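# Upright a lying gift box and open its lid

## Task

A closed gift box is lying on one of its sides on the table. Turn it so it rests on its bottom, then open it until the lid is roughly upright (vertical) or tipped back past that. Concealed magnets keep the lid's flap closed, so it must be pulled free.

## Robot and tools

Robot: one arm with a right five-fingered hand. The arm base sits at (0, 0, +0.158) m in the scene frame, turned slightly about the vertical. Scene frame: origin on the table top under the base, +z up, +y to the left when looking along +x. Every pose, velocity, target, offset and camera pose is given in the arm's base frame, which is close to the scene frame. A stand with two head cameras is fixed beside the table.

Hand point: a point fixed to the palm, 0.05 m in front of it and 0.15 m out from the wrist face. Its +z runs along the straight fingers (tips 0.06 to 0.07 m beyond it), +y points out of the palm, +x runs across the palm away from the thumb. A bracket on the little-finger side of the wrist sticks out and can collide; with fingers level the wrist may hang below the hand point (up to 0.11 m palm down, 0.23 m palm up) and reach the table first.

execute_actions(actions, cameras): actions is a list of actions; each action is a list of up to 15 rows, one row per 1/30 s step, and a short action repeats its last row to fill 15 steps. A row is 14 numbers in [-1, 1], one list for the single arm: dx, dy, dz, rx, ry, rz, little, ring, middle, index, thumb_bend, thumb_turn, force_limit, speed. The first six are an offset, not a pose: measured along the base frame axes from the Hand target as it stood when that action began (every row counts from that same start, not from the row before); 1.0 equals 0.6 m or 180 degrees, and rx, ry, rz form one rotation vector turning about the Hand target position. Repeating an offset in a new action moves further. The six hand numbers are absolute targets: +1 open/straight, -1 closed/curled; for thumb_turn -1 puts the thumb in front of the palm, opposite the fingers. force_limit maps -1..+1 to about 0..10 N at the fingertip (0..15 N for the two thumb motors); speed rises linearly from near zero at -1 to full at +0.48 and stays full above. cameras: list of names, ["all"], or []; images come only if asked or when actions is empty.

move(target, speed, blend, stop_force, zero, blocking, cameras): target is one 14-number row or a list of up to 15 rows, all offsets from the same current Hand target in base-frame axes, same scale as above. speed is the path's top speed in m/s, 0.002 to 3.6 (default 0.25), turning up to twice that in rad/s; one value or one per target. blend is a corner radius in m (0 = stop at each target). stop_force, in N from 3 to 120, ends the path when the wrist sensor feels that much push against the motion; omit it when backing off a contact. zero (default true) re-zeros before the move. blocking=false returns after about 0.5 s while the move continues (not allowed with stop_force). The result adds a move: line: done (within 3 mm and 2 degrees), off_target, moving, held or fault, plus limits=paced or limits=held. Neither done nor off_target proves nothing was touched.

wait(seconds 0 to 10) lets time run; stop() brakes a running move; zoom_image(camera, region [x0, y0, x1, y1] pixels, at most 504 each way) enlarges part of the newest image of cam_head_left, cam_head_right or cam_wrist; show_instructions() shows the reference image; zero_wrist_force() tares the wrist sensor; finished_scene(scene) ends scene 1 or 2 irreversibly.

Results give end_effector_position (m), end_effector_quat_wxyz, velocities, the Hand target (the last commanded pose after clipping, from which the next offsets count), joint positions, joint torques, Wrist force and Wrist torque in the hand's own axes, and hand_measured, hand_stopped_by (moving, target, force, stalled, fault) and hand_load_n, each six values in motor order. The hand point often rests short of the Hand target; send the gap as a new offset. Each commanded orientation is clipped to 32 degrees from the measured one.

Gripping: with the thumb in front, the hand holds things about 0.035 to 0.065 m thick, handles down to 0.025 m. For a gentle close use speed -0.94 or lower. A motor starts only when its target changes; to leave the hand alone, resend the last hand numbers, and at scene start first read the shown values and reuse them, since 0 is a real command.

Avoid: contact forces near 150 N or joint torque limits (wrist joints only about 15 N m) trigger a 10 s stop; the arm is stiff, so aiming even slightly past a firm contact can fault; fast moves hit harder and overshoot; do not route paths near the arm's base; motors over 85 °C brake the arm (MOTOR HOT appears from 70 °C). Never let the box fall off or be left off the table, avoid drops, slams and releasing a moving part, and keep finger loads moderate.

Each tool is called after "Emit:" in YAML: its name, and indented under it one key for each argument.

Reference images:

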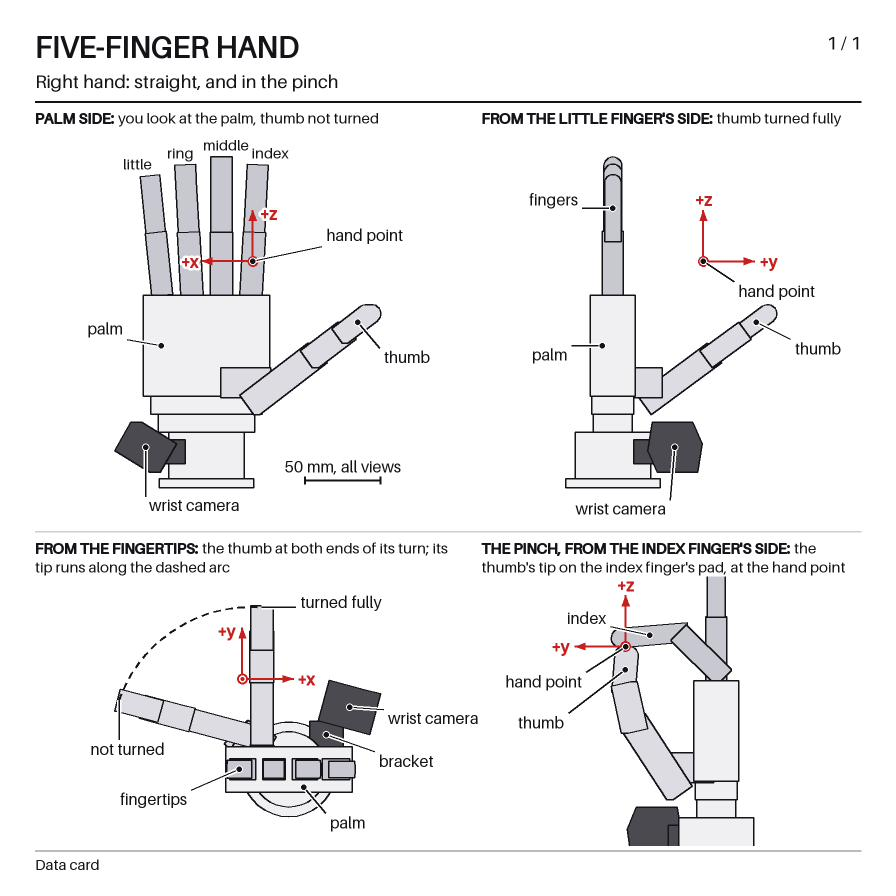

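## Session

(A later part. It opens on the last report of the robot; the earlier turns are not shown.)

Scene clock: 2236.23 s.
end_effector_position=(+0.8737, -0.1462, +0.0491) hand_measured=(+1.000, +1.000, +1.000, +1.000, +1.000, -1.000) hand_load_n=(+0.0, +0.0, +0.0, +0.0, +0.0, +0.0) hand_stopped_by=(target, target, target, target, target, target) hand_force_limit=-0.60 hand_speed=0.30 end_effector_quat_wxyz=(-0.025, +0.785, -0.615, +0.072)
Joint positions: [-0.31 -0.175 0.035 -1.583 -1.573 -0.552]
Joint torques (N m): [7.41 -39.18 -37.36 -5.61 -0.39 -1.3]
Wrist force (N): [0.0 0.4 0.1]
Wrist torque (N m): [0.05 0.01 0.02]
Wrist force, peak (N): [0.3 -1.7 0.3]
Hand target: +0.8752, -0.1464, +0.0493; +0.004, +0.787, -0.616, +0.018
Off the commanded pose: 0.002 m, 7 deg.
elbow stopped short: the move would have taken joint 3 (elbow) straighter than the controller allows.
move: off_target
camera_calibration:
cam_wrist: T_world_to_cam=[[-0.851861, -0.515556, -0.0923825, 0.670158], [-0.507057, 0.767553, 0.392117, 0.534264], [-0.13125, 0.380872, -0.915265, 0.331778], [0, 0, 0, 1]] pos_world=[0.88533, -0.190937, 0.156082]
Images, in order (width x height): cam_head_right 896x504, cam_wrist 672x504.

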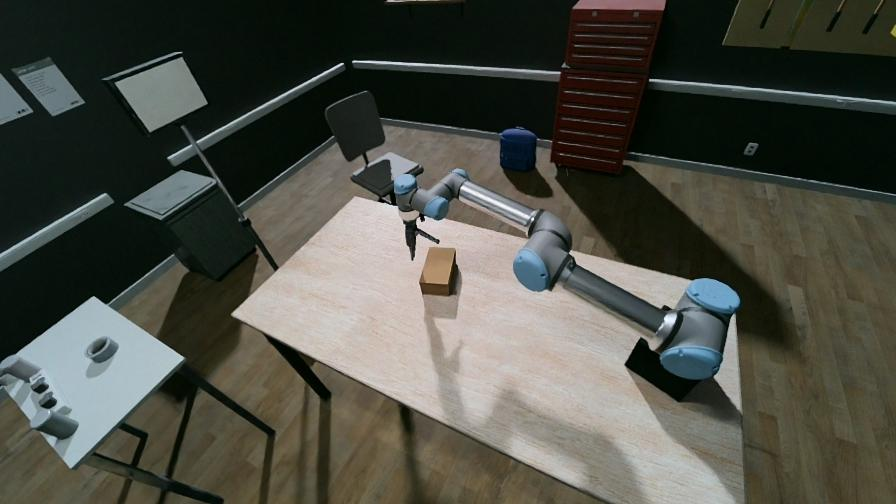

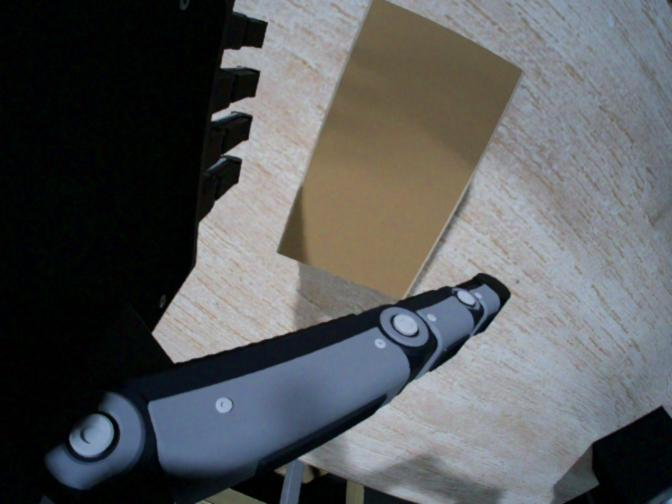

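Emit:
move:
  target:
    - [-0.008,-0.002,-0.16,0,0,0,1,1,1,1,1,-1,-0.6,0.3]
  speed: 0.12
  stop_force: 5
  cameras: ["cam_wrist", "cam_head_right"]

Scene clock: 2247.57 s.
end_effector_position=(+0.8690, -0.1474, -0.0467) hand_measured=(+1.000, +1.000, +1.000, +1.000, +1.000, -1.000) hand_load_n=(+0.0, +0.0, +0.0, +0.0, +0.0, +0.0) hand_stopped_by=(target, target, target, target, target, target) hand_force_limit=-0.60 hand_speed=0.30 end_effector_quat_wxyz=(-0.012, +0.787, -0.616, +0.047)
Joint positions: [-0.311 -0.062 0.035 -1.64 -1.581 -0.554]
Joint torques (N m): [-5.95 -40.35 -7.34 -5.55 0.99 -1.42]
Wrist force (N): [-0.1 0.5 0.1]
Wrist torque (N m): [0.05 0.02 0.03]
Wrist force, peak (N): [0.0 0.1 -1.1]
Hand target: +0.8704, -0.1476, -0.0467; +0.004, +0.787, -0.616, +0.018
Off the commanded pose: 0.001 m, 4 deg.
elbow stopped short: the move would have taken joint 3 (elbow) straighter than the controller allows.
move: off_target
camera_calibration:
cam_wrist: T_world_to_cam=[[-0.855864, -0.51482, -0.0495704, 0.662257], [-0.48418, 0.763833, 0.426765, 0.551572], [-0.181844, 0.389254, -0.903003, 0.289717], [0, 0, 0, 1]] pos_world=[0.886545, -0.193139, 0.0590514]
Images, in order (width x height): cam_head_right 896x504, cam_wrist 672x504.

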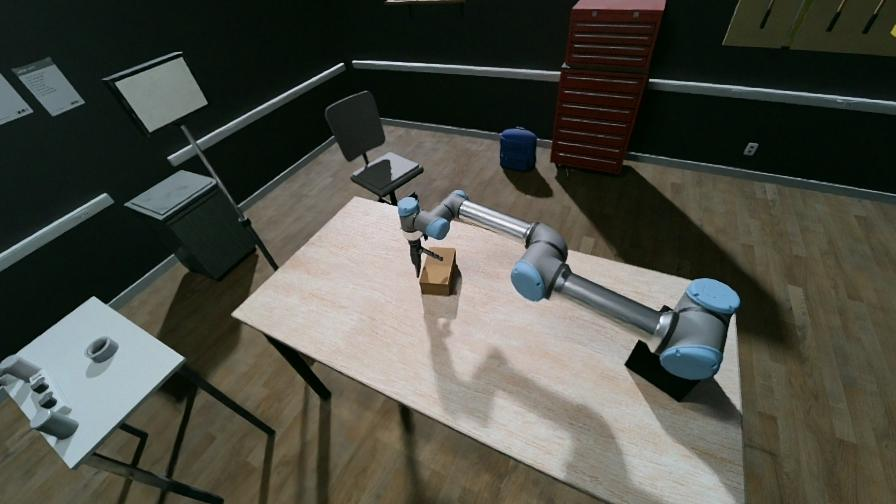

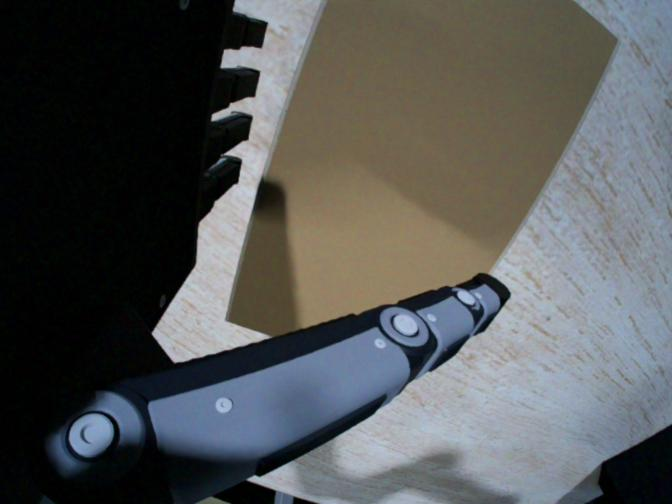

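Emit:
move:
  target: [-0.308, -0.075, 0, 0, 0, 0, 1, 1, 1, 1, 1, -1, -0.6, 0.3]
  speed: 0.08
  cameras: ["all"]

Scene clock: 2303.83 s.
end_effector_position=(+0.6856, -0.1926, -0.0467) hand_measured=(+1.000, +1.000, +1.000, +1.000, +1.000, -1.000) hand_load_n=(+0.0, +0.0, +0.5, +0.0, +0.0, +0.0) hand_stopped_by=(target, target, target, target, target, target) hand_force_limit=-0.60 hand_speed=0.30 end_effector_quat_wxyz=(+0.004, +0.787, -0.616, +0.018)
Joint positions: [-0.437 -0.657 1.253 -2.2 -1.587 -0.68]
Joint torques (N m): [-9.68 -66.64 -0.18 -3.26 -1.66 -1.46]
Wrist force (N): [0.0 -5.1 -9.0]
Wrist torque (N m): [0.56 0.24 -0.13]
Wrist force, peak (N): [0.2 -5.1 -10.0]
Hand target: +0.6856, -0.1926, -0.0467; +0.004, +0.787, -0.616, +0.018
Off the commanded pose: 0.000 m, 0 deg.
move: done
camera_calibration:
cam_wrist: T_world_to_cam=[[-0.857705, -0.514141, 0.00102853, 0.485868], [-0.454548, 0.759222, 0.465799, 0.477933], [-0.240267, 0.39905, -0.88489, 0.316728], [0, 0, 0, 1]] pos_world=[0.710074, -0.239443, 0.0571492]

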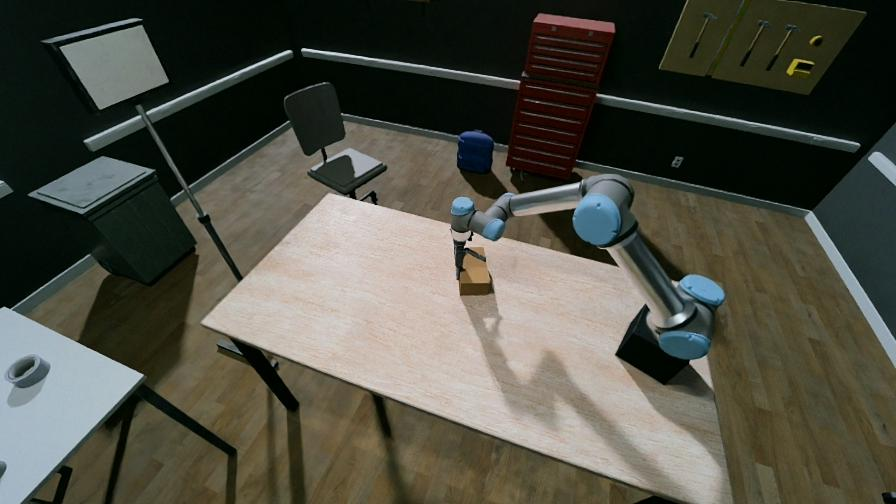

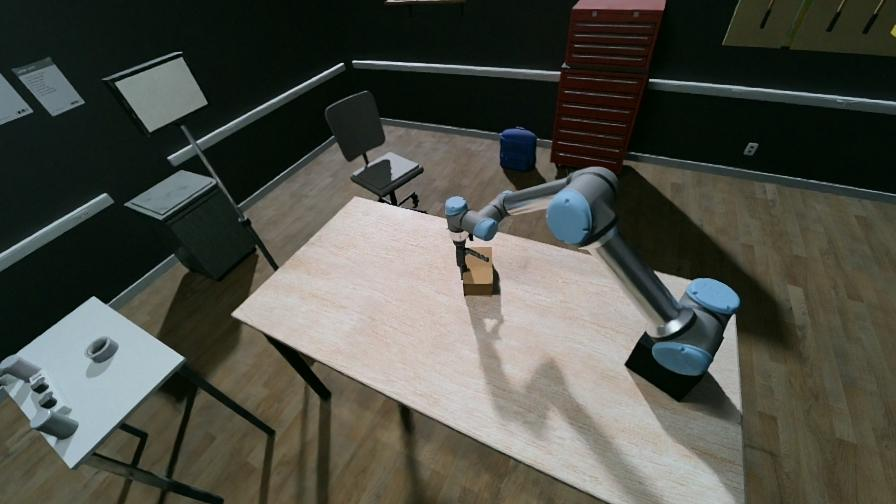

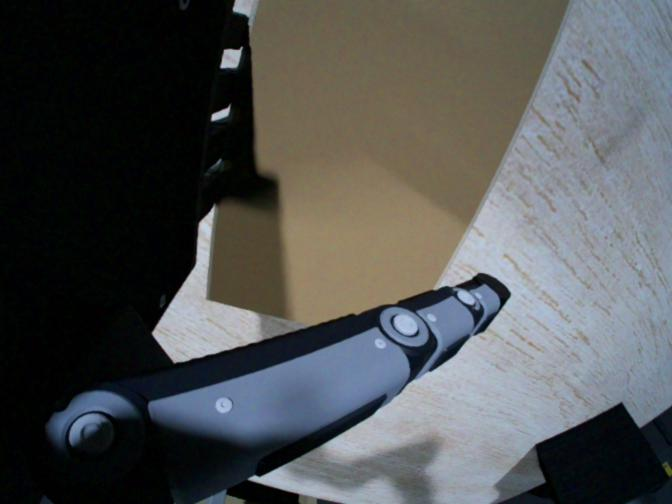

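Emit:
zoom_image:
  camera: "cam_head_right"
  region: [420, 200, 540, 320]

Emit:
zoom_image:
  camera: "cam_head_left"
  region: [420, 200, 540, 320]

Scaled by 4.200 from the camera's 896x504 image, which has a finer 1280x720 frame.

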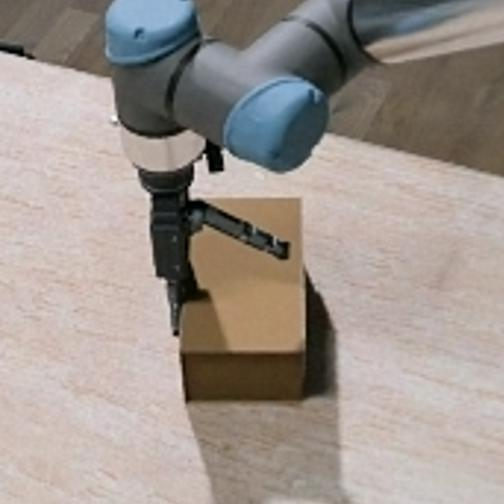

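Scaled by 4.200 from the camera's 896x504 image, which has a finer 1280x720 frame.

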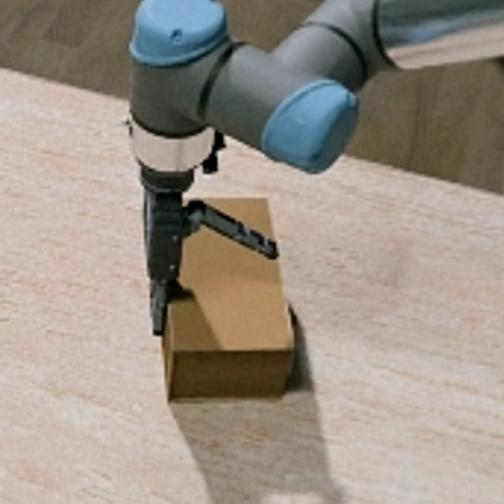

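Emit:
move:
  target: [-0.308, -0.075, 0, 0, 0, 0, 1, 1, 1, 1, 1, -1, -0.6, 0.3]
  speed: 0.08

Emit:
move:
  target: [0.024, 0.006, 0.2, 0, 0, 0, 1, 1, 1, 1, 1, -1, -0.6, 0.3]
  speed: 0.25
  cameras: ["all"]

Scene clock: 2422.00 s.
end_effector_position=(+0.5009, -0.2376, -0.0467) hand_measured=(+1.000, +1.000, +1.000, +1.000, +1.000, -1.000) hand_load_n=(+0.0, +0.0, +0.0, +0.0, +0.0, +0.0) hand_stopped_by=(target, target, target, target, target, target) hand_force_limit=-0.60 hand_speed=0.30 end_effector_quat_wxyz=(+0.004, +0.787, -0.616, +0.018)
Joint positions: [-0.632 -0.941 1.828 -2.494 -1.58 -0.875]
Joint torques (N m): [-6.16 -63.61 -1.64 -5.3 1.07 -1.66]
Wrist force (N): [-0.1 -0.3 0.7]
Wrist torque (N m): [0.02 0.00 0.00]
Wrist force, peak (N): [0.0 -5.9 -9.8]
Hand target: +0.5008, -0.2376, -0.0467; +0.004, +0.787, -0.616, +0.018
Off the commanded pose: 0.000 m, 0 deg.
move: done

Scene clock: 2423.17 s.
end_effector_position=(+0.5152, -0.2340, +0.0732) hand_measured=(+1.000, +1.000, +1.000, +1.000, +1.000, -1.000) hand_load_n=(+0.0, +0.0, +0.0, +0.0, +0.0, +0.0) hand_stopped_by=(target, target, target, target, target, target) hand_force_limit=-0.60 hand_speed=0.30 end_effector_quat_wxyz=(+0.004, +0.787, -0.616, +0.018)
Joint positions: [-0.614 -1.115 1.718 -2.209 -1.581 -0.857]
Joint torques (N m): [5.66 -57.84 -34.37 1.19 -0.32 1.04]
Wrist force (N): [-0.3 0.1 0.1]
Wrist torque (N m): [-0.01 0.04 0.01]
Wrist force, peak (N): [-0.3 0.2 1.7]
Hand target: +0.5152, -0.2340, +0.0733; +0.004, +0.787, -0.616, +0.018
Off the commanded pose: 0.000 m, 0 deg.
move: done
camera_calibration:
cam_wrist: T_world_to_cam=[[-0.857705, -0.514141, 0.00102853, 0.318221], [-0.454548, 0.759222, 0.465799, 0.375968], [-0.240267, 0.39905, -0.88489, 0.39847], [0, 0, 0, 1]] pos_world=[0.539574, -0.280843, 0.177149]

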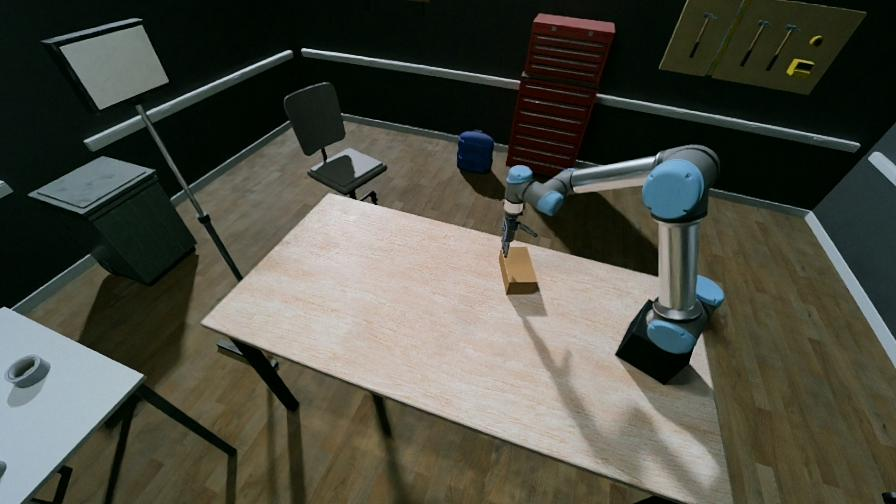

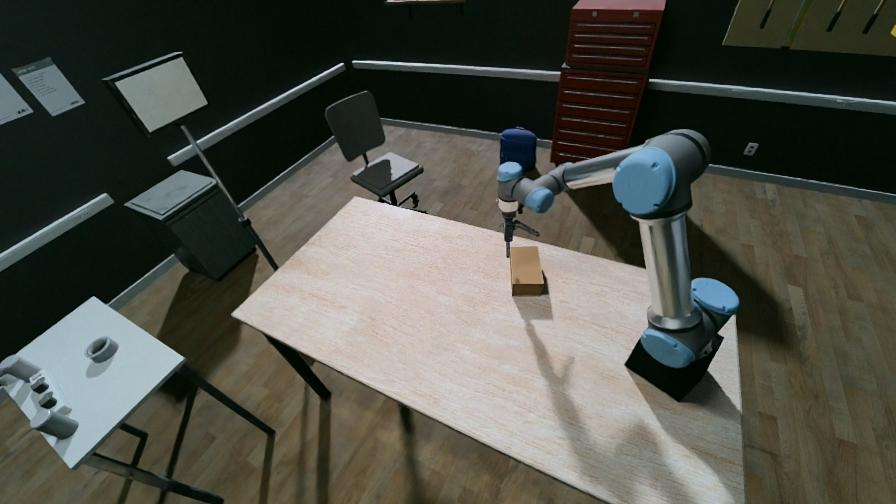

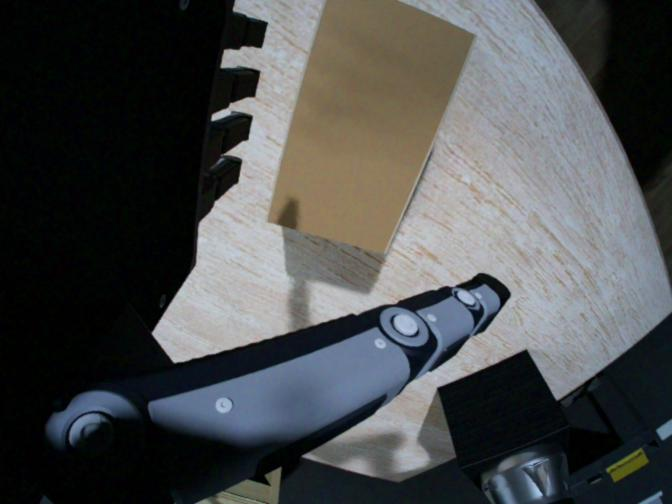

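Emit:
move:
  target:
    - [-0.161, -0.078, -0.03, 0, 0, -0.576, -1, -1, -1, 0.0, 1, -1, -0.6, 0.3]
    - [-0.161, -0.078, -0.293, 0, 0, -0.576, -1, -1, -1, 0.0, 1, -1, -0.6, 0.3]
  speed: [0.6, 0.2]
  cameras: ["cam_head_right", "cam_wrist"]

Scene clock: 2526.90 s.
end_effector_position=(+0.4186, -0.2808, -0.1024) hand_measured=(-1.000, -1.000, -1.000, +0.000, +1.000, -1.000) hand_load_n=(+0.0, +0.0, +0.0, +0.5, -0.5, +0.0) hand_stopped_by=(target, target, target, target, target, target) hand_force_limit=-0.60 hand_speed=0.30 end_effector_quat_wxyz=(-0.017, -0.002, +1.000, -0.008)
Joint positions: [-0.964 -0.955 2.111 -2.721 -1.607 0.603]
Joint torques (N m): [6.18 -18.72 -23.6 -5.72 0.98 1.46]
Wrist force (N): [-0.4 0.4 0.4]
Wrist torque (N m): [0.05 0.07 -0.07]
Wrist force, peak (N): [-3.7 -2.9 0.3]
Hand target: +0.4186, -0.2808, -0.1025; -0.017, -0.002, +1.000, -0.008
Off the commanded pose: 0.000 m, 0 deg.
move: done
camera_calibration:
cam_wrist: T_world_to_cam=[[-0.296703, 0.954969, 0.00100985, 0.389279], [0.84518, 0.2621, 0.465805, -0.234157], [0.444564, 0.139059, -0.884887, -0.121178], [0, 0, 0, 1]] pos_world=[0.367277, -0.293526, 0.00144916]
Images, in order (width x height): cam_head_right 896x504, cam_wrist 672x504.

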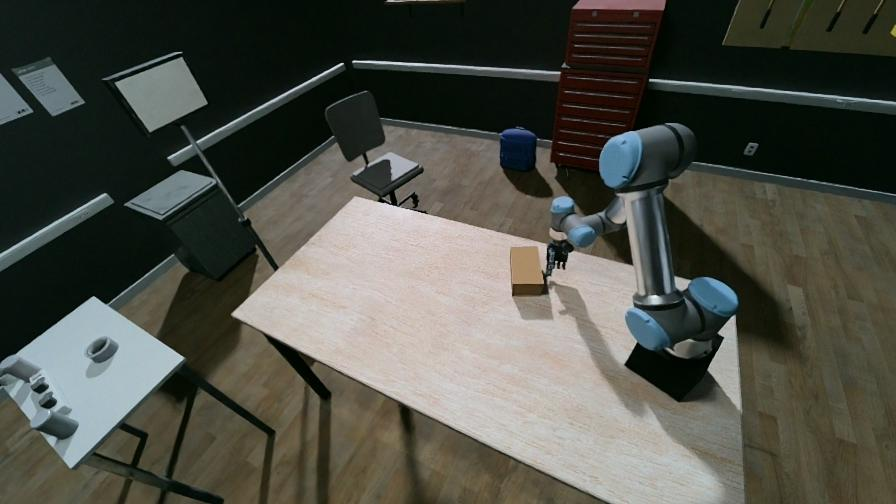

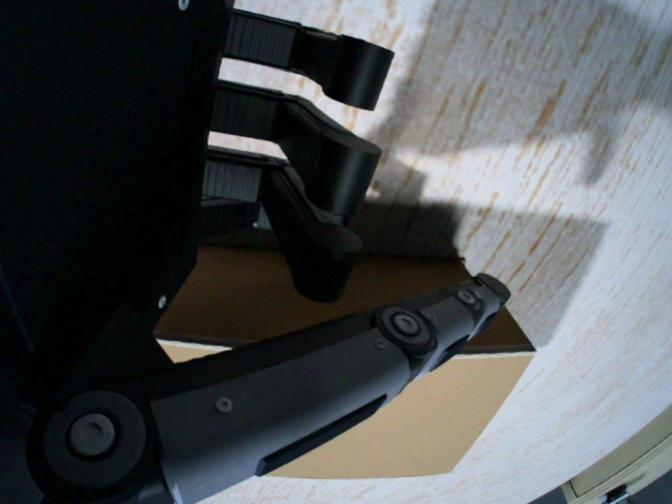

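Emit:
move:
  target: [0.0421, 0.0103, 0, 0, 0, 0, -1, -1, -1, 0.0, 1, -1, -0.6, 0.3]
  speed: 0.08

Scene clock: 2531.97 s.
end_effector_position=(+0.4437, -0.2747, -0.1025) hand_measured=(-1.000, -1.000, -1.000, +0.000, +1.000, -1.000) hand_load_n=(+0.0, +0.0, +0.0, +0.0, +0.0, -1.0) hand_stopped_by=(target, target, target, target, target, target) hand_force_limit=-0.60 hand_speed=0.30 end_effector_quat_wxyz=(-0.017, -0.002, +1.000, -0.008)
Joint positions: [-0.917 -0.937 2.066 -2.692 -1.607 0.65]
Joint torques (N m): [5.7 -20.61 -20.78 1.15 -0.47 1.65]
Wrist force (N): [0.3 0.6 0.1]
Wrist torque (N m): [0.05 0.07 -0.11]
Wrist force, peak (N): [0.5 -1.9 0.6]
Hand target: +0.4438, -0.2747, -0.1025; -0.017, -0.002, +1.000, -0.008
Off the commanded pose: 0.000 m, 0 deg.
move: done

Emit:
move:
  target: [0.0081, 0.002, 0, 0, 0, 0, -1, -1, -1, 0.0, 1, -1, -0.6, 0.3]
  speed: 0.04

Scene clock: 2535.43 s.
end_effector_position=(+0.4486, -0.2735, -0.1025) hand_measured=(-1.000, -1.000, -1.000, +0.000, +1.000, -1.000) hand_load_n=(+0.5, +0.0, +0.5, +0.0, +0.0, -1.5) hand_stopped_by=(target, target, target, target, target, target) hand_force_limit=-0.60 hand_speed=0.30 end_effector_quat_wxyz=(-0.017, -0.002, +1.000, -0.008)
Joint positions: [-0.908 -0.933 2.057 -2.686 -1.607 0.659]
Joint torques (N m): [8.79 -20.11 -27.34 1.53 1.02 1.53]
Wrist force (N): [0.4 0.2 -0.1]
Wrist torque (N m): [0.01 0.06 -0.11]
Wrist force, peak (N): [0.2 1.2 0.3]
Hand target: +0.4487, -0.2735, -0.1025; -0.017, -0.002, +1.000, -0.008
Off the commanded pose: 0.000 m, 0 deg.
move: done

Emit:
move:
  target: [0.0032, 0.0008, 0.015, 0, 0, 0, -1, -1, -1, 0.0, 1, -1, -0.6, 0.3]
  speed: 0.03

Scene clock: 2542.50 s.
end_effector_position=(+0.4506, -0.2730, -0.0936) hand_measured=(-1.000, -1.000, -1.000, +0.000, +1.000, -1.000) hand_load_n=(+0.0, +0.5, +0.0, +1.0, -0.5, +0.0) hand_stopped_by=(target, target, target, target, target, target) hand_force_limit=-0.60 hand_speed=0.30 end_effector_quat_wxyz=(-0.017, -0.002, +1.000, -0.008)
Joint positions: [-0.905 -0.953 2.053 -2.663 -1.607 0.662]
Joint torques (N m): [7.52 -53.49 -24.42 1.37 0.87 1.6]
Wrist force (N): [-0.3 0.1 1.2]
Wrist torque (N m): [0.02 0.09 -0.08]
Wrist force, peak (N): [-0.5 0.4 1.3]
Hand target: +0.4506, -0.2730, -0.0935; -0.017, -0.002, +1.000, -0.008
Off the commanded pose: 0.000 m, 0 deg.
move: done

Emit:
move:
  target:
    - [0.0291, 0.0071, 0.0492, -0.0198, 0.0810, 0, -1, -1, -1, 0.0, 1, -1, -0.6, 0.3]
    - [0.0696, 0.0170, 0.0897, -0.0395, 0.1619, 0, -1, -1, -1, 0.0, 1, -1, -0.6, 0.3]
    - [0.1182, 0.0288, 0.1188, -0.0593, 0.2429, 0, -1, -1, -1, 0.0, 1, -1, -0.6, 0.3]
  speed: 0.06
  blend: 0.01
  cameras: ["cam_head_right", "cam_wrist"]

Emit:
zoom_image:
  camera: "cam_head_right"
  region: [460, 180, 620, 320]

Scene clock: 2564.33 s.
end_effector_position=(+0.5215, -0.2557, -0.0222) hand_measured=(-1.000, -1.000, -1.000, +0.000, +1.000, -1.000) hand_load_n=(+0.0, +0.0, +0.5, +0.0, +0.0, +0.0) hand_stopped_by=(target, target, target, target, target, target) hand_force_limit=-0.60 hand_speed=0.30 end_effector_quat_wxyz=(-0.387, -0.003, +0.917, -0.097)
Joint positions: [-0.556 -0.75 1.322 -1.502 -2.127 1.196]
Joint torques (N m): [7.22 -28.8 -29.14 2.54 -1.86 1.35]
Wrist force (N): [-0.6 0.2 -0.2]
Wrist torque (N m): [0.01 0.04 -0.02]
Wrist force, peak (N): [-0.3 0.1 1.7]
Hand target: +0.5215, -0.2557, -0.0222; -0.387, -0.003, +0.917, -0.097
Off the commanded pose: 0.000 m, 0 deg.
move: done
camera_calibration:
cam_wrist: T_world_to_cam=[[-0.278474, 0.959417, 0.0444036, 0.388252], [0.913847, 0.278906, -0.295119, -0.413544], [-0.295527, -0.041605, -0.954428, 0.238759], [0, 0, 0, 1]] pos_world=[0.556594, -0.247222, 0.0885933]
Images, in order (width x height): cam_head_right 896x504, cam_wrist 672x504.

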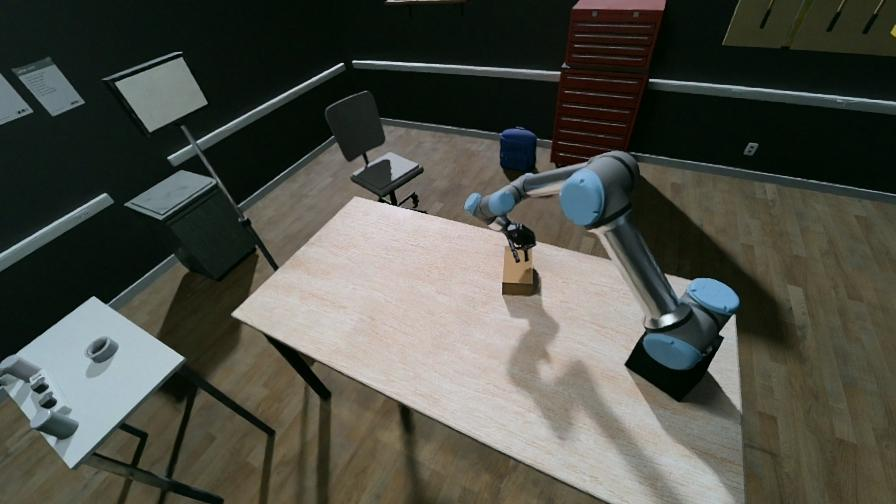

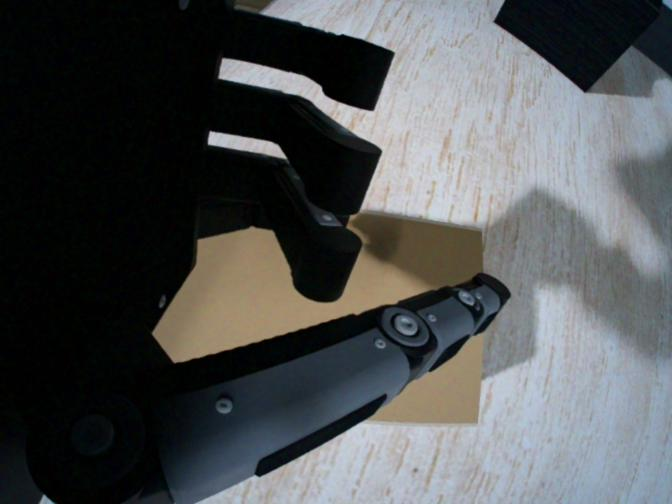

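Scaled by 3.150 from the camera's 896x504 image, which has a finer 1280x720 frame.

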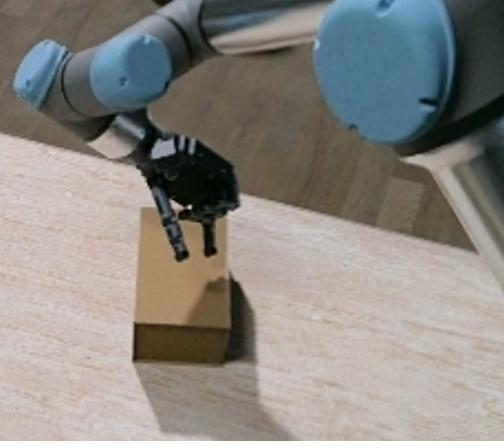

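Emit:
move:
  target:
    - [-0.069, -0.007, 0.137, 0.0593, -0.2429, 0, -1, -1, -1, 0.0, 1, -1, -0.6, 0.3]
    - [-0.1105, -0.015, 0.0037, 0.0593, -0.2429, 0, -1, -1, -1, 0.0, 1, -1, -0.6, 0.3]
    - [-0.1105, -0.015, -0.1338, 0.0593, -0.2429, 0, -1, -1, -1, 0.0, 1, -1, -0.6, 0.3]
  speed: [0.5, 0.3, 0.15]
  blend: 0.02
  cameras: ["cam_head_right", "cam_wrist"]

Emit:
zoom_image:
  camera: "cam_head_right"
  region: [460, 200, 580, 320]

Scene clock: 2614.07 s.
end_effector_position=(+0.4552, -0.2647, -0.1024) hand_measured=(-1.000, -1.000, -1.000, +0.000, +1.000, -1.000) hand_load_n=(+0.0, +0.0, +0.0, +0.0, +0.0, +0.0) hand_stopped_by=(target, target, target, target, target, target) hand_force_limit=-0.60 hand_speed=0.30 end_effector_quat_wxyz=(-0.017, -0.002, +1.000, -0.008)
Joint positions: [-0.888 -0.933 2.057 -2.685 -1.606 0.679]
Joint torques (N m): [6.52 -19.76 -23.17 -4.9 1.48 1.04]
Wrist force (N): [-0.4 0.1 0.3]
Wrist torque (N m): [0.00 0.08 0.00]
Wrist force, peak (N): [-2.0 3.6 -1.0]
Hand target: +0.4552, -0.2647, -0.1025; -0.017, -0.002, +1.000, -0.008
Off the commanded pose: 0.000 m, 0 deg.
move: done
camera_calibration:
cam_wrist: T_world_to_cam=[[-0.296703, 0.954969, 0.00100985, 0.384698], [0.84518, 0.2621, 0.465805, -0.269421], [0.444564, 0.139059, -0.884887, -0.139747], [0, 0, 0, 1]] pos_world=[0.403977, -0.277326, 0.00144916]
Images, in order (width x height): cam_head_right 896x504, cam_wrist 672x504.

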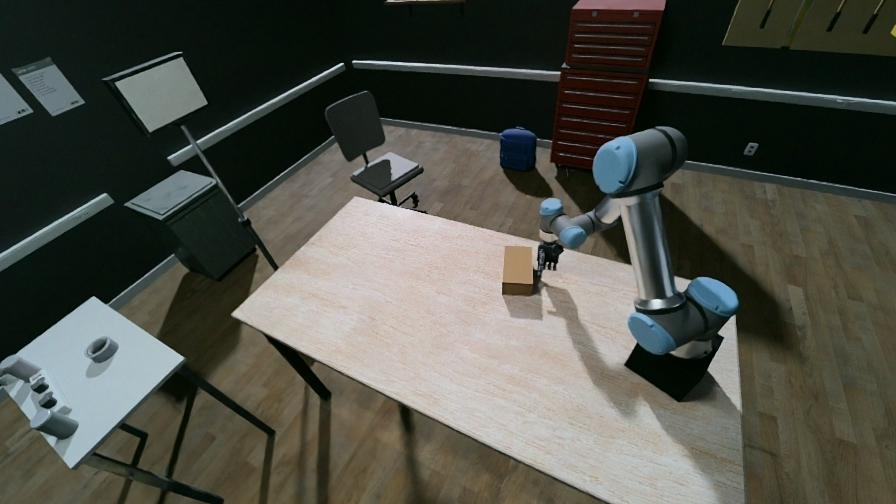

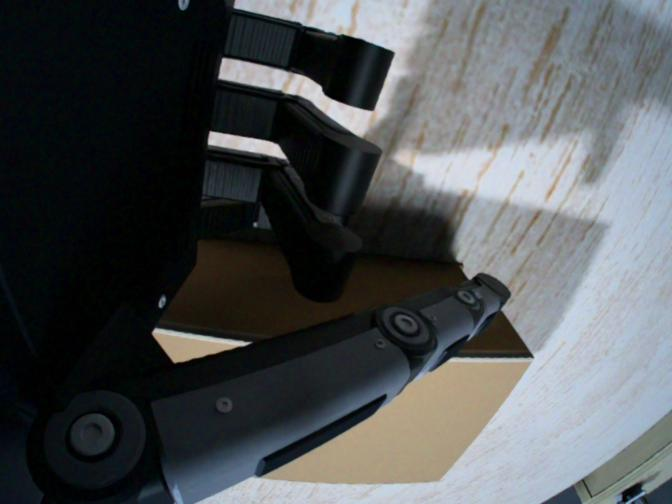

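Scaled by 4.200 from the camera's 896x504 image, which has a finer 1280x720 frame.

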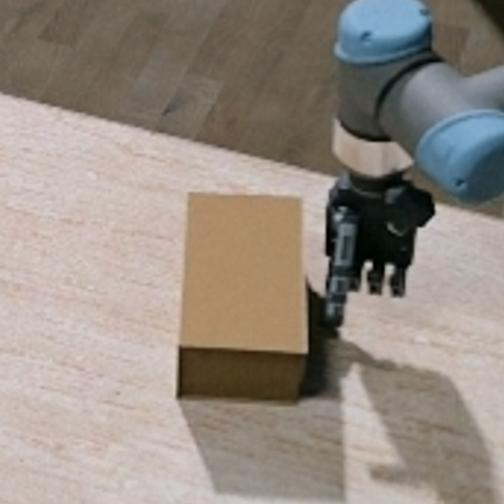

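Emit:
move:
  target: [0.0291, 0.0071, 0, 0, 0, 0, -1, -1, -1, 0.0, 1, -1, -0.6, 0.3]
  speed: 0.06

Emit:
move:
  target: [0.0081, 0.002, 0, 0, 0, 0, -1, -1, -1, 0.0, 1, -1, -0.6, 0.3]
  speed: 0.04

Scene clock: 2628.27 s.
end_effector_position=(+0.4726, -0.2605, -0.1025) hand_measured=(-1.000, -1.000, -1.000, +0.000, +1.000, -1.000) hand_load_n=(+0.0, +0.0, +0.0, +0.0, +0.0, +0.0) hand_stopped_by=(target, target, target, target, target, target) hand_force_limit=-0.60 hand_speed=0.30 end_effector_quat_wxyz=(-0.017, -0.002, +1.000, -0.008)
Joint positions: [-0.858 -0.92 2.022 -2.663 -1.606 0.709]
Joint torques (N m): [7.65 -18.81 -22.24 1.19 0.64 2.09]
Wrist force (N): [-0.5 0.2 0.1]
Wrist torque (N m): [0.03 0.09 -0.08]
Wrist force, peak (N): [0.3 -1.4 0.0]
Hand target: +0.4727, -0.2604, -0.1025; -0.017, -0.002, +1.000, -0.008
Off the commanded pose: 0.000 m, 0 deg.
move: done

Scene clock: 2629.00 s.
end_effector_position=(+0.4774, -0.2593, -0.1025) hand_measured=(-1.000, -1.000, -1.000, +0.000, +1.000, -1.000) hand_load_n=(+0.0, +0.0, +0.0, +0.0, +0.0, +0.0) hand_stopped_by=(target, target, target, target, target, target) hand_force_limit=-0.60 hand_speed=0.30 end_effector_quat_wxyz=(-0.017, -0.002, +1.000, -0.008)
Joint positions: [-0.849 -0.916 2.012 -2.657 -1.606 0.718]
Joint torques (N m): [7.31 -19.61 -21.59 1.28 1.26 1.56]
Wrist force (N): [-0.3 0.1 0.4]
Wrist torque (N m): [0.01 0.06 -0.08]
Wrist force, peak (N): [-0.7 0.4 0.1]
Hand target: +0.4776, -0.2592, -0.1025; -0.017, -0.002, +1.000, -0.008
Off the commanded pose: 0.000 m, 0 deg.
move: done

Emit:
move:
  target: [0.0081, 0.002, 0, 0, 0, 0, -1, -1, -1, 0.0, 1, -1, -0.6, 0.3]
  speed: 0.04

Emit:
move:
  target: [0.0065, 0.0016, 0, 0, 0, 0, -1, -1, -1, 0.0, 1, -1, -0.6, 0.3]
  speed: 0.04

Scene clock: 2633.43 s.
end_effector_position=(+0.4823, -0.2581, -0.1025) hand_measured=(-1.000, -1.000, -1.000, +0.000, +1.000, -1.000) hand_load_n=(+0.0, +0.0, +0.0, +0.0, +0.0, +0.0) hand_stopped_by=(target, target, target, target, target, target) hand_force_limit=-0.60 hand_speed=0.30 end_effector_quat_wxyz=(-0.017, -0.002, +1.000, -0.008)
Joint positions: [-0.841 -0.912 2.002 -2.651 -1.606 0.726]
Joint torques (N m): [8.65 -20.95 -25.54 0.86 1.73 1.52]
Wrist force (N): [0.4 -0.1 0.3]
Wrist torque (N m): [0.00 0.03 -0.04]
Wrist force, peak (N): [-0.5 0.5 0.4]
Hand target: +0.4824, -0.2580, -0.1025; -0.017, -0.002, +1.000, -0.008
Off the commanded pose: 0.000 m, 0 deg.
move: done

Scene clock: 2634.17 s.
end_effector_position=(+0.4862, -0.2571, -0.1025) hand_measured=(-1.000, -1.000, -1.000, +0.000, +1.000, -1.000) hand_load_n=(+0.0, +0.0, +0.0, +0.0, +0.0, +0.0) hand_stopped_by=(target, target, target, target, target, target) hand_force_limit=-0.60 hand_speed=0.30 end_effector_quat_wxyz=(-0.017, -0.002, +1.000, -0.008)
Joint positions: [-0.835 -0.908 1.994 -2.646 -1.606 0.732]
Joint torques (N m): [6.18 -19.42 -22.37 0.94 1.57 1.68]
Wrist force (N): [0.2 -0.1 0.2]
Wrist torque (N m): [-0.02 0.07 -0.08]
Wrist force, peak (N): [0.2 0.0 0.7]
Hand target: +0.4863, -0.2571, -0.1025; -0.017, -0.002, +1.000, -0.008
Off the commanded pose: 0.000 m, 0 deg.
move: done

Emit:
move:
  target: [0.0032, 0.0008, 0.015, 0, 0, 0, -1, -1, -1, 0.0, 1, -1, -0.6, 0.3]
  speed: 0.03

Scene clock: 2639.17 s.
end_effector_position=(+0.4882, -0.2566, -0.0936) hand_measured=(-1.000, -1.000, -1.000, +0.000, +1.000, -1.000) hand_load_n=(+0.0, +0.0, +0.0, +1.0, -0.5, +0.0) hand_stopped_by=(target, target, target, target, target, target) hand_force_limit=-0.60 hand_speed=0.30 end_effector_quat_wxyz=(-0.017, -0.002, +1.000, -0.008)
Joint positions: [-0.831 -0.927 1.99 -2.623 -1.606 0.736]
Joint torques (N m): [7.52 -58.89 -24.77 0.84 1.48 1.7]
Wrist force (N): [0.1 0.1 1.0]
Wrist torque (N m): [0.00 0.04 -0.06]
Wrist force, peak (N): [-0.2 0.3 1.3]
Hand target: +0.4882, -0.2566, -0.0935; -0.017, -0.002, +1.000, -0.008
Off the commanded pose: 0.000 m, 0 deg.
move: done

Emit:
move:
  target:
    - [0.0146, 0.0036, 0.0230, -0.0099, 0.0405, 0, -1, -1, -1, 0.0, 1, -1, -0.6, 0.3]
    - [0.0303, 0.0074, 0.0438, -0.0198, 0.0810, 0, -1, -1, -1, 0.0, 1, -1, -0.6, 0.3]
    - [0.0470, 0.0115, 0.0630, -0.0296, 0.1214, 0, -1, -1, -1, 0.0, 1, -1, -0.6, 0.3]
    - [0.0659, 0.0161, 0.0797, -0.0395, 0.1619, 0, -1, -1, -1, 0.0, 1, -1, -0.6, 0.3]
  speed: 0.06
  blend: 0.001
  cameras: ["cam_head_right", "cam_wrist"]

Emit:
zoom_image:
  camera: "cam_head_right"
  region: [460, 200, 580, 320]

Scene clock: 2655.43 s.
end_effector_position=(+0.5278, -0.2469, -0.0457) hand_measured=(-1.000, -1.000, -1.000, +0.000, +1.000, -1.000) hand_load_n=(+0.0, +0.0, +0.0, +0.0, +0.0, +0.0) hand_stopped_by=(target, target, target, target, target, target) hand_force_limit=-0.60 hand_speed=0.30 end_effector_quat_wxyz=(-0.268, -0.003, +0.961, -0.068)
Joint positions: [-0.601 -0.843 1.54 -1.878 -1.983 1.046]
Joint torques (N m): [8.19 -26.09 -30.68 1.49 -1.49 1.59]
Wrist force (N): [0.1 -0.1 0.3]
Wrist torque (N m): [-0.02 0.03 -0.01]
Wrist force, peak (N): [-0.4 0.5 1.6]
Hand target: +0.5278, -0.2469, -0.0457; -0.268, -0.003, +0.961, -0.068
Off the commanded pose: 0.000 m, 0 deg.
move: done
camera_calibration:
cam_wrist: T_world_to_cam=[[-0.288168, 0.957051, 0.0318226, 0.386623], [0.956495, 0.289264, -0.0380013, -0.436829], [-0.0455744, 0.0194874, -0.998771, 0.0996691], [0, 0, 0, 1]] pos_world=[0.533779, -0.245601, 0.0706432]
Images, in order (width x height): cam_head_right 896x504, cam_wrist 672x504.

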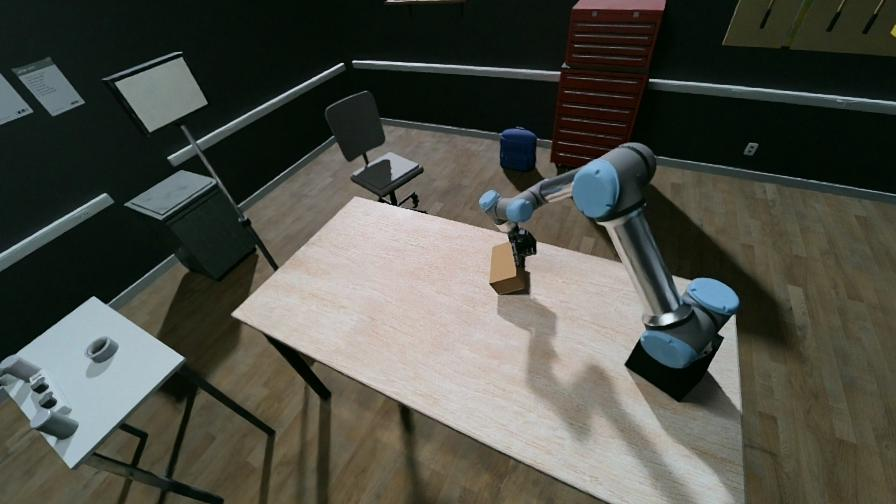

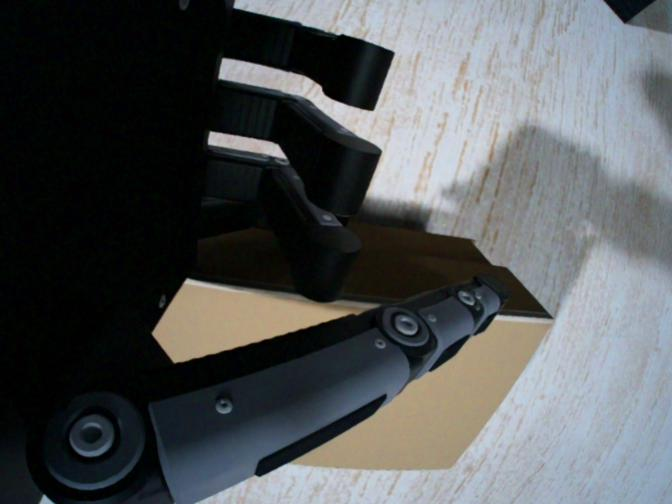

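Scaled by 4.200 from the camera's 896x504 image, which has a finer 1280x720 frame.

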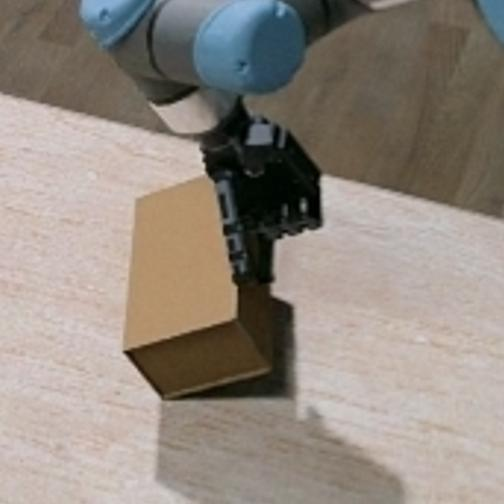

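Emit:
move:
  target:
    - [0.0225, 0.0055, 0.0140, -0.0099, 0.0405, 0, -1, -1, -1, 0.0, 1, -1, -0.6, 0.3]
    - [0.0466, 0.0114, 0.0250, -0.0198, 0.0810, 0, -1, -1, -1, 0.0, 1, -1, -0.6, 0.3]
  speed: 0.05
  blend: 0.001
  cameras: ["cam_head_right", "cam_wrist"]

Emit:
zoom_image:
  camera: "cam_head_right"
  region: [460, 200, 580, 320]

Scene clock: 2670.53 s.
end_effector_position=(+0.5557, -0.2401, -0.0307) hand_measured=(-1.000, -1.000, -1.000, +0.000, +1.000, -1.000) hand_load_n=(+0.0, +0.0, +0.0, +0.0, +0.0, +0.0) hand_stopped_by=(target, target, target, target, target, target) hand_force_limit=-0.60 hand_speed=0.30 end_effector_quat_wxyz=(-0.387, -0.003, +0.917, -0.097)
Joint positions: [-0.514 -0.682 1.209 -1.437 -2.102 1.235]
Joint torques (N m): [7.08 -31.24 -35.65 2.03 -1.84 1.32]
Wrist force (N): [-0.3 0.1 0.0]
Wrist torque (N m): [-0.02 0.03 0.00]
Wrist force, peak (N): [1.0 -0.4 -0.6]
Hand target: +0.5557, -0.2401, -0.0307; -0.387, -0.003, +0.917, -0.097
Off the commanded pose: 0.000 m, 0 deg.
move: done
camera_calibration:
cam_wrist: T_world_to_cam=[[-0.278474, 0.959417, 0.0444036, 0.383187], [0.913847, 0.278906, -0.295119, -0.451657], [-0.295527, -0.041605, -0.954428, 0.241402], [0, 0, 0, 1]] pos_world=[0.590794, -0.231622, 0.0800933]
Images, in order (width x height): cam_head_right 896x504, cam_wrist 672x504.

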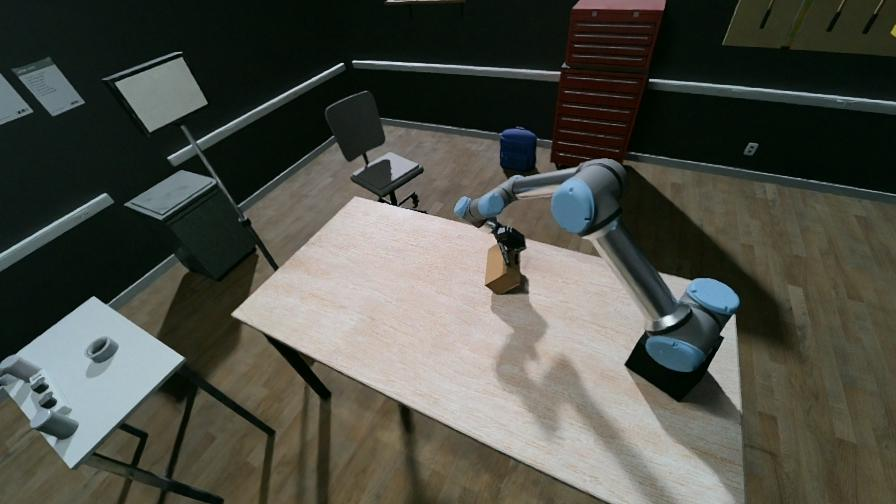

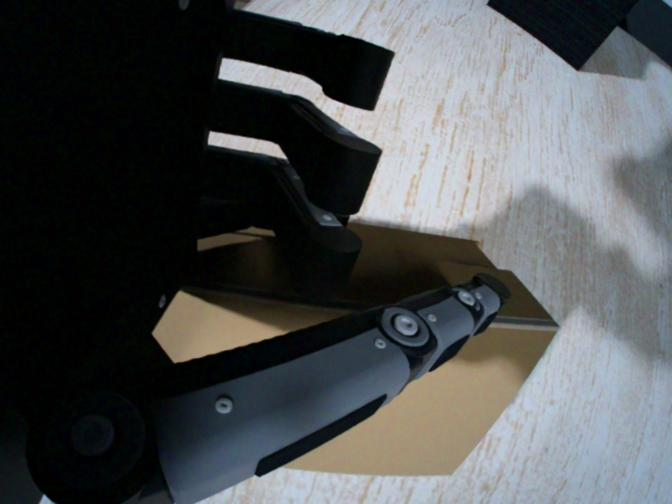

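Scaled by 4.200 from the camera's 896x504 image, which has a finer 1280x720 frame.

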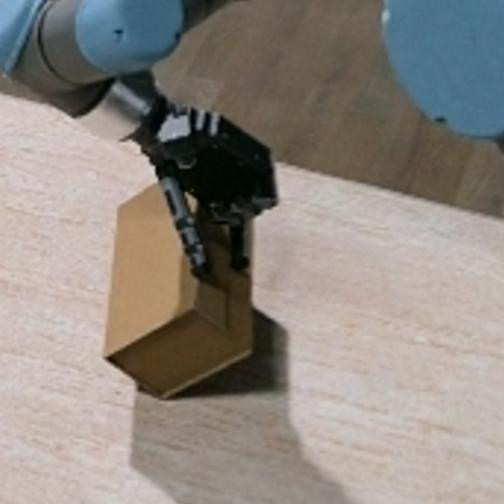

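Emit:
move:
  target: [0.0168, 0.0041, 0.0055, 0.0066, -0.0270, 0, -1, -1, -1, 0.0, 1, -1, -0.6, 0.3]
  speed: 0.04
  cameras: ["cam_head_right", "cam_wrist"]

Emit:
zoom_image:
  camera: "cam_head_right"
  region: [460, 200, 580, 320]

Scene clock: 2683.27 s.
end_effector_position=(+0.5658, -0.2376, -0.0274) hand_measured=(-1.000, -1.000, -1.000, +0.000, +1.000, -1.000) hand_load_n=(+0.0, +0.0, +0.0, +0.0, -0.5, +0.0) hand_stopped_by=(target, target, target, target, target, target) hand_force_limit=-0.60 hand_speed=0.30 end_effector_quat_wxyz=(-0.348, -0.003, +0.933, -0.088)
Joint positions: [-0.522 -0.718 1.253 -1.531 -2.057 1.189]
Joint torques (N m): [-5.23 -72.92 -1.53 -4.17 1.04 -1.19]
Wrist force (N): [1.5 -0.4 -0.7]
Wrist torque (N m): [0.02 0.06 0.07]
Wrist force, peak (N): [2.5 -0.3 -1.1]
Hand target: +0.5658, -0.2376, -0.0274; -0.348, -0.003, +0.933, -0.088
Off the commanded pose: 0.000 m, 0 deg.
move: done
camera_calibration:
cam_wrist: T_world_to_cam=[[-0.282014, 0.958552, 0.0405723, 0.385216], [0.935251, 0.284097, -0.211173, -0.469182], [-0.213947, -0.0216085, -0.976606, 0.205625], [0, 0, 0, 1]] pos_world=[0.591432, -0.231513, 0.0861069]
Images, in order (width x height): cam_head_right 896x504, cam_wrist 672x504.

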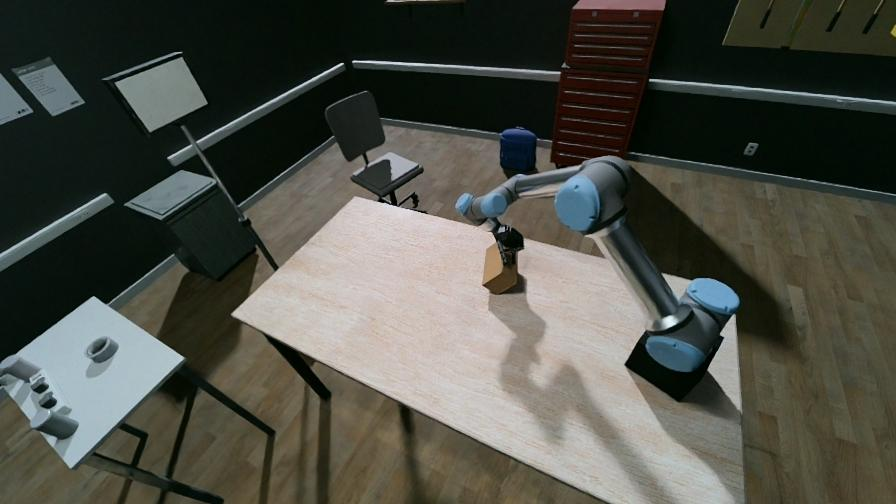

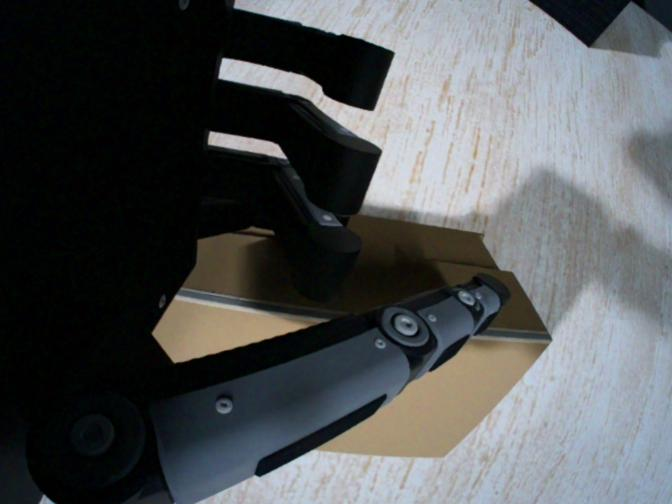

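Scaled by 4.200 from the camera's 896x504 image, which has a finer 1280x720 frame.

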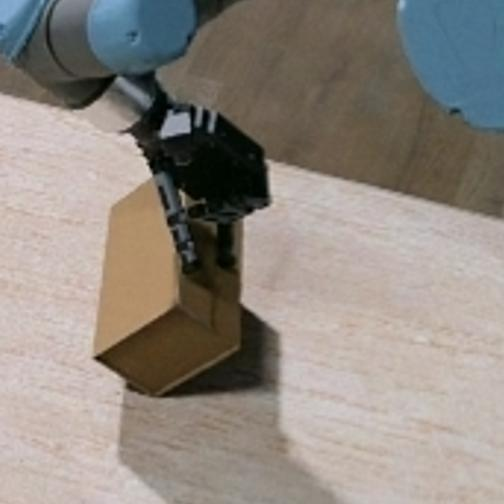

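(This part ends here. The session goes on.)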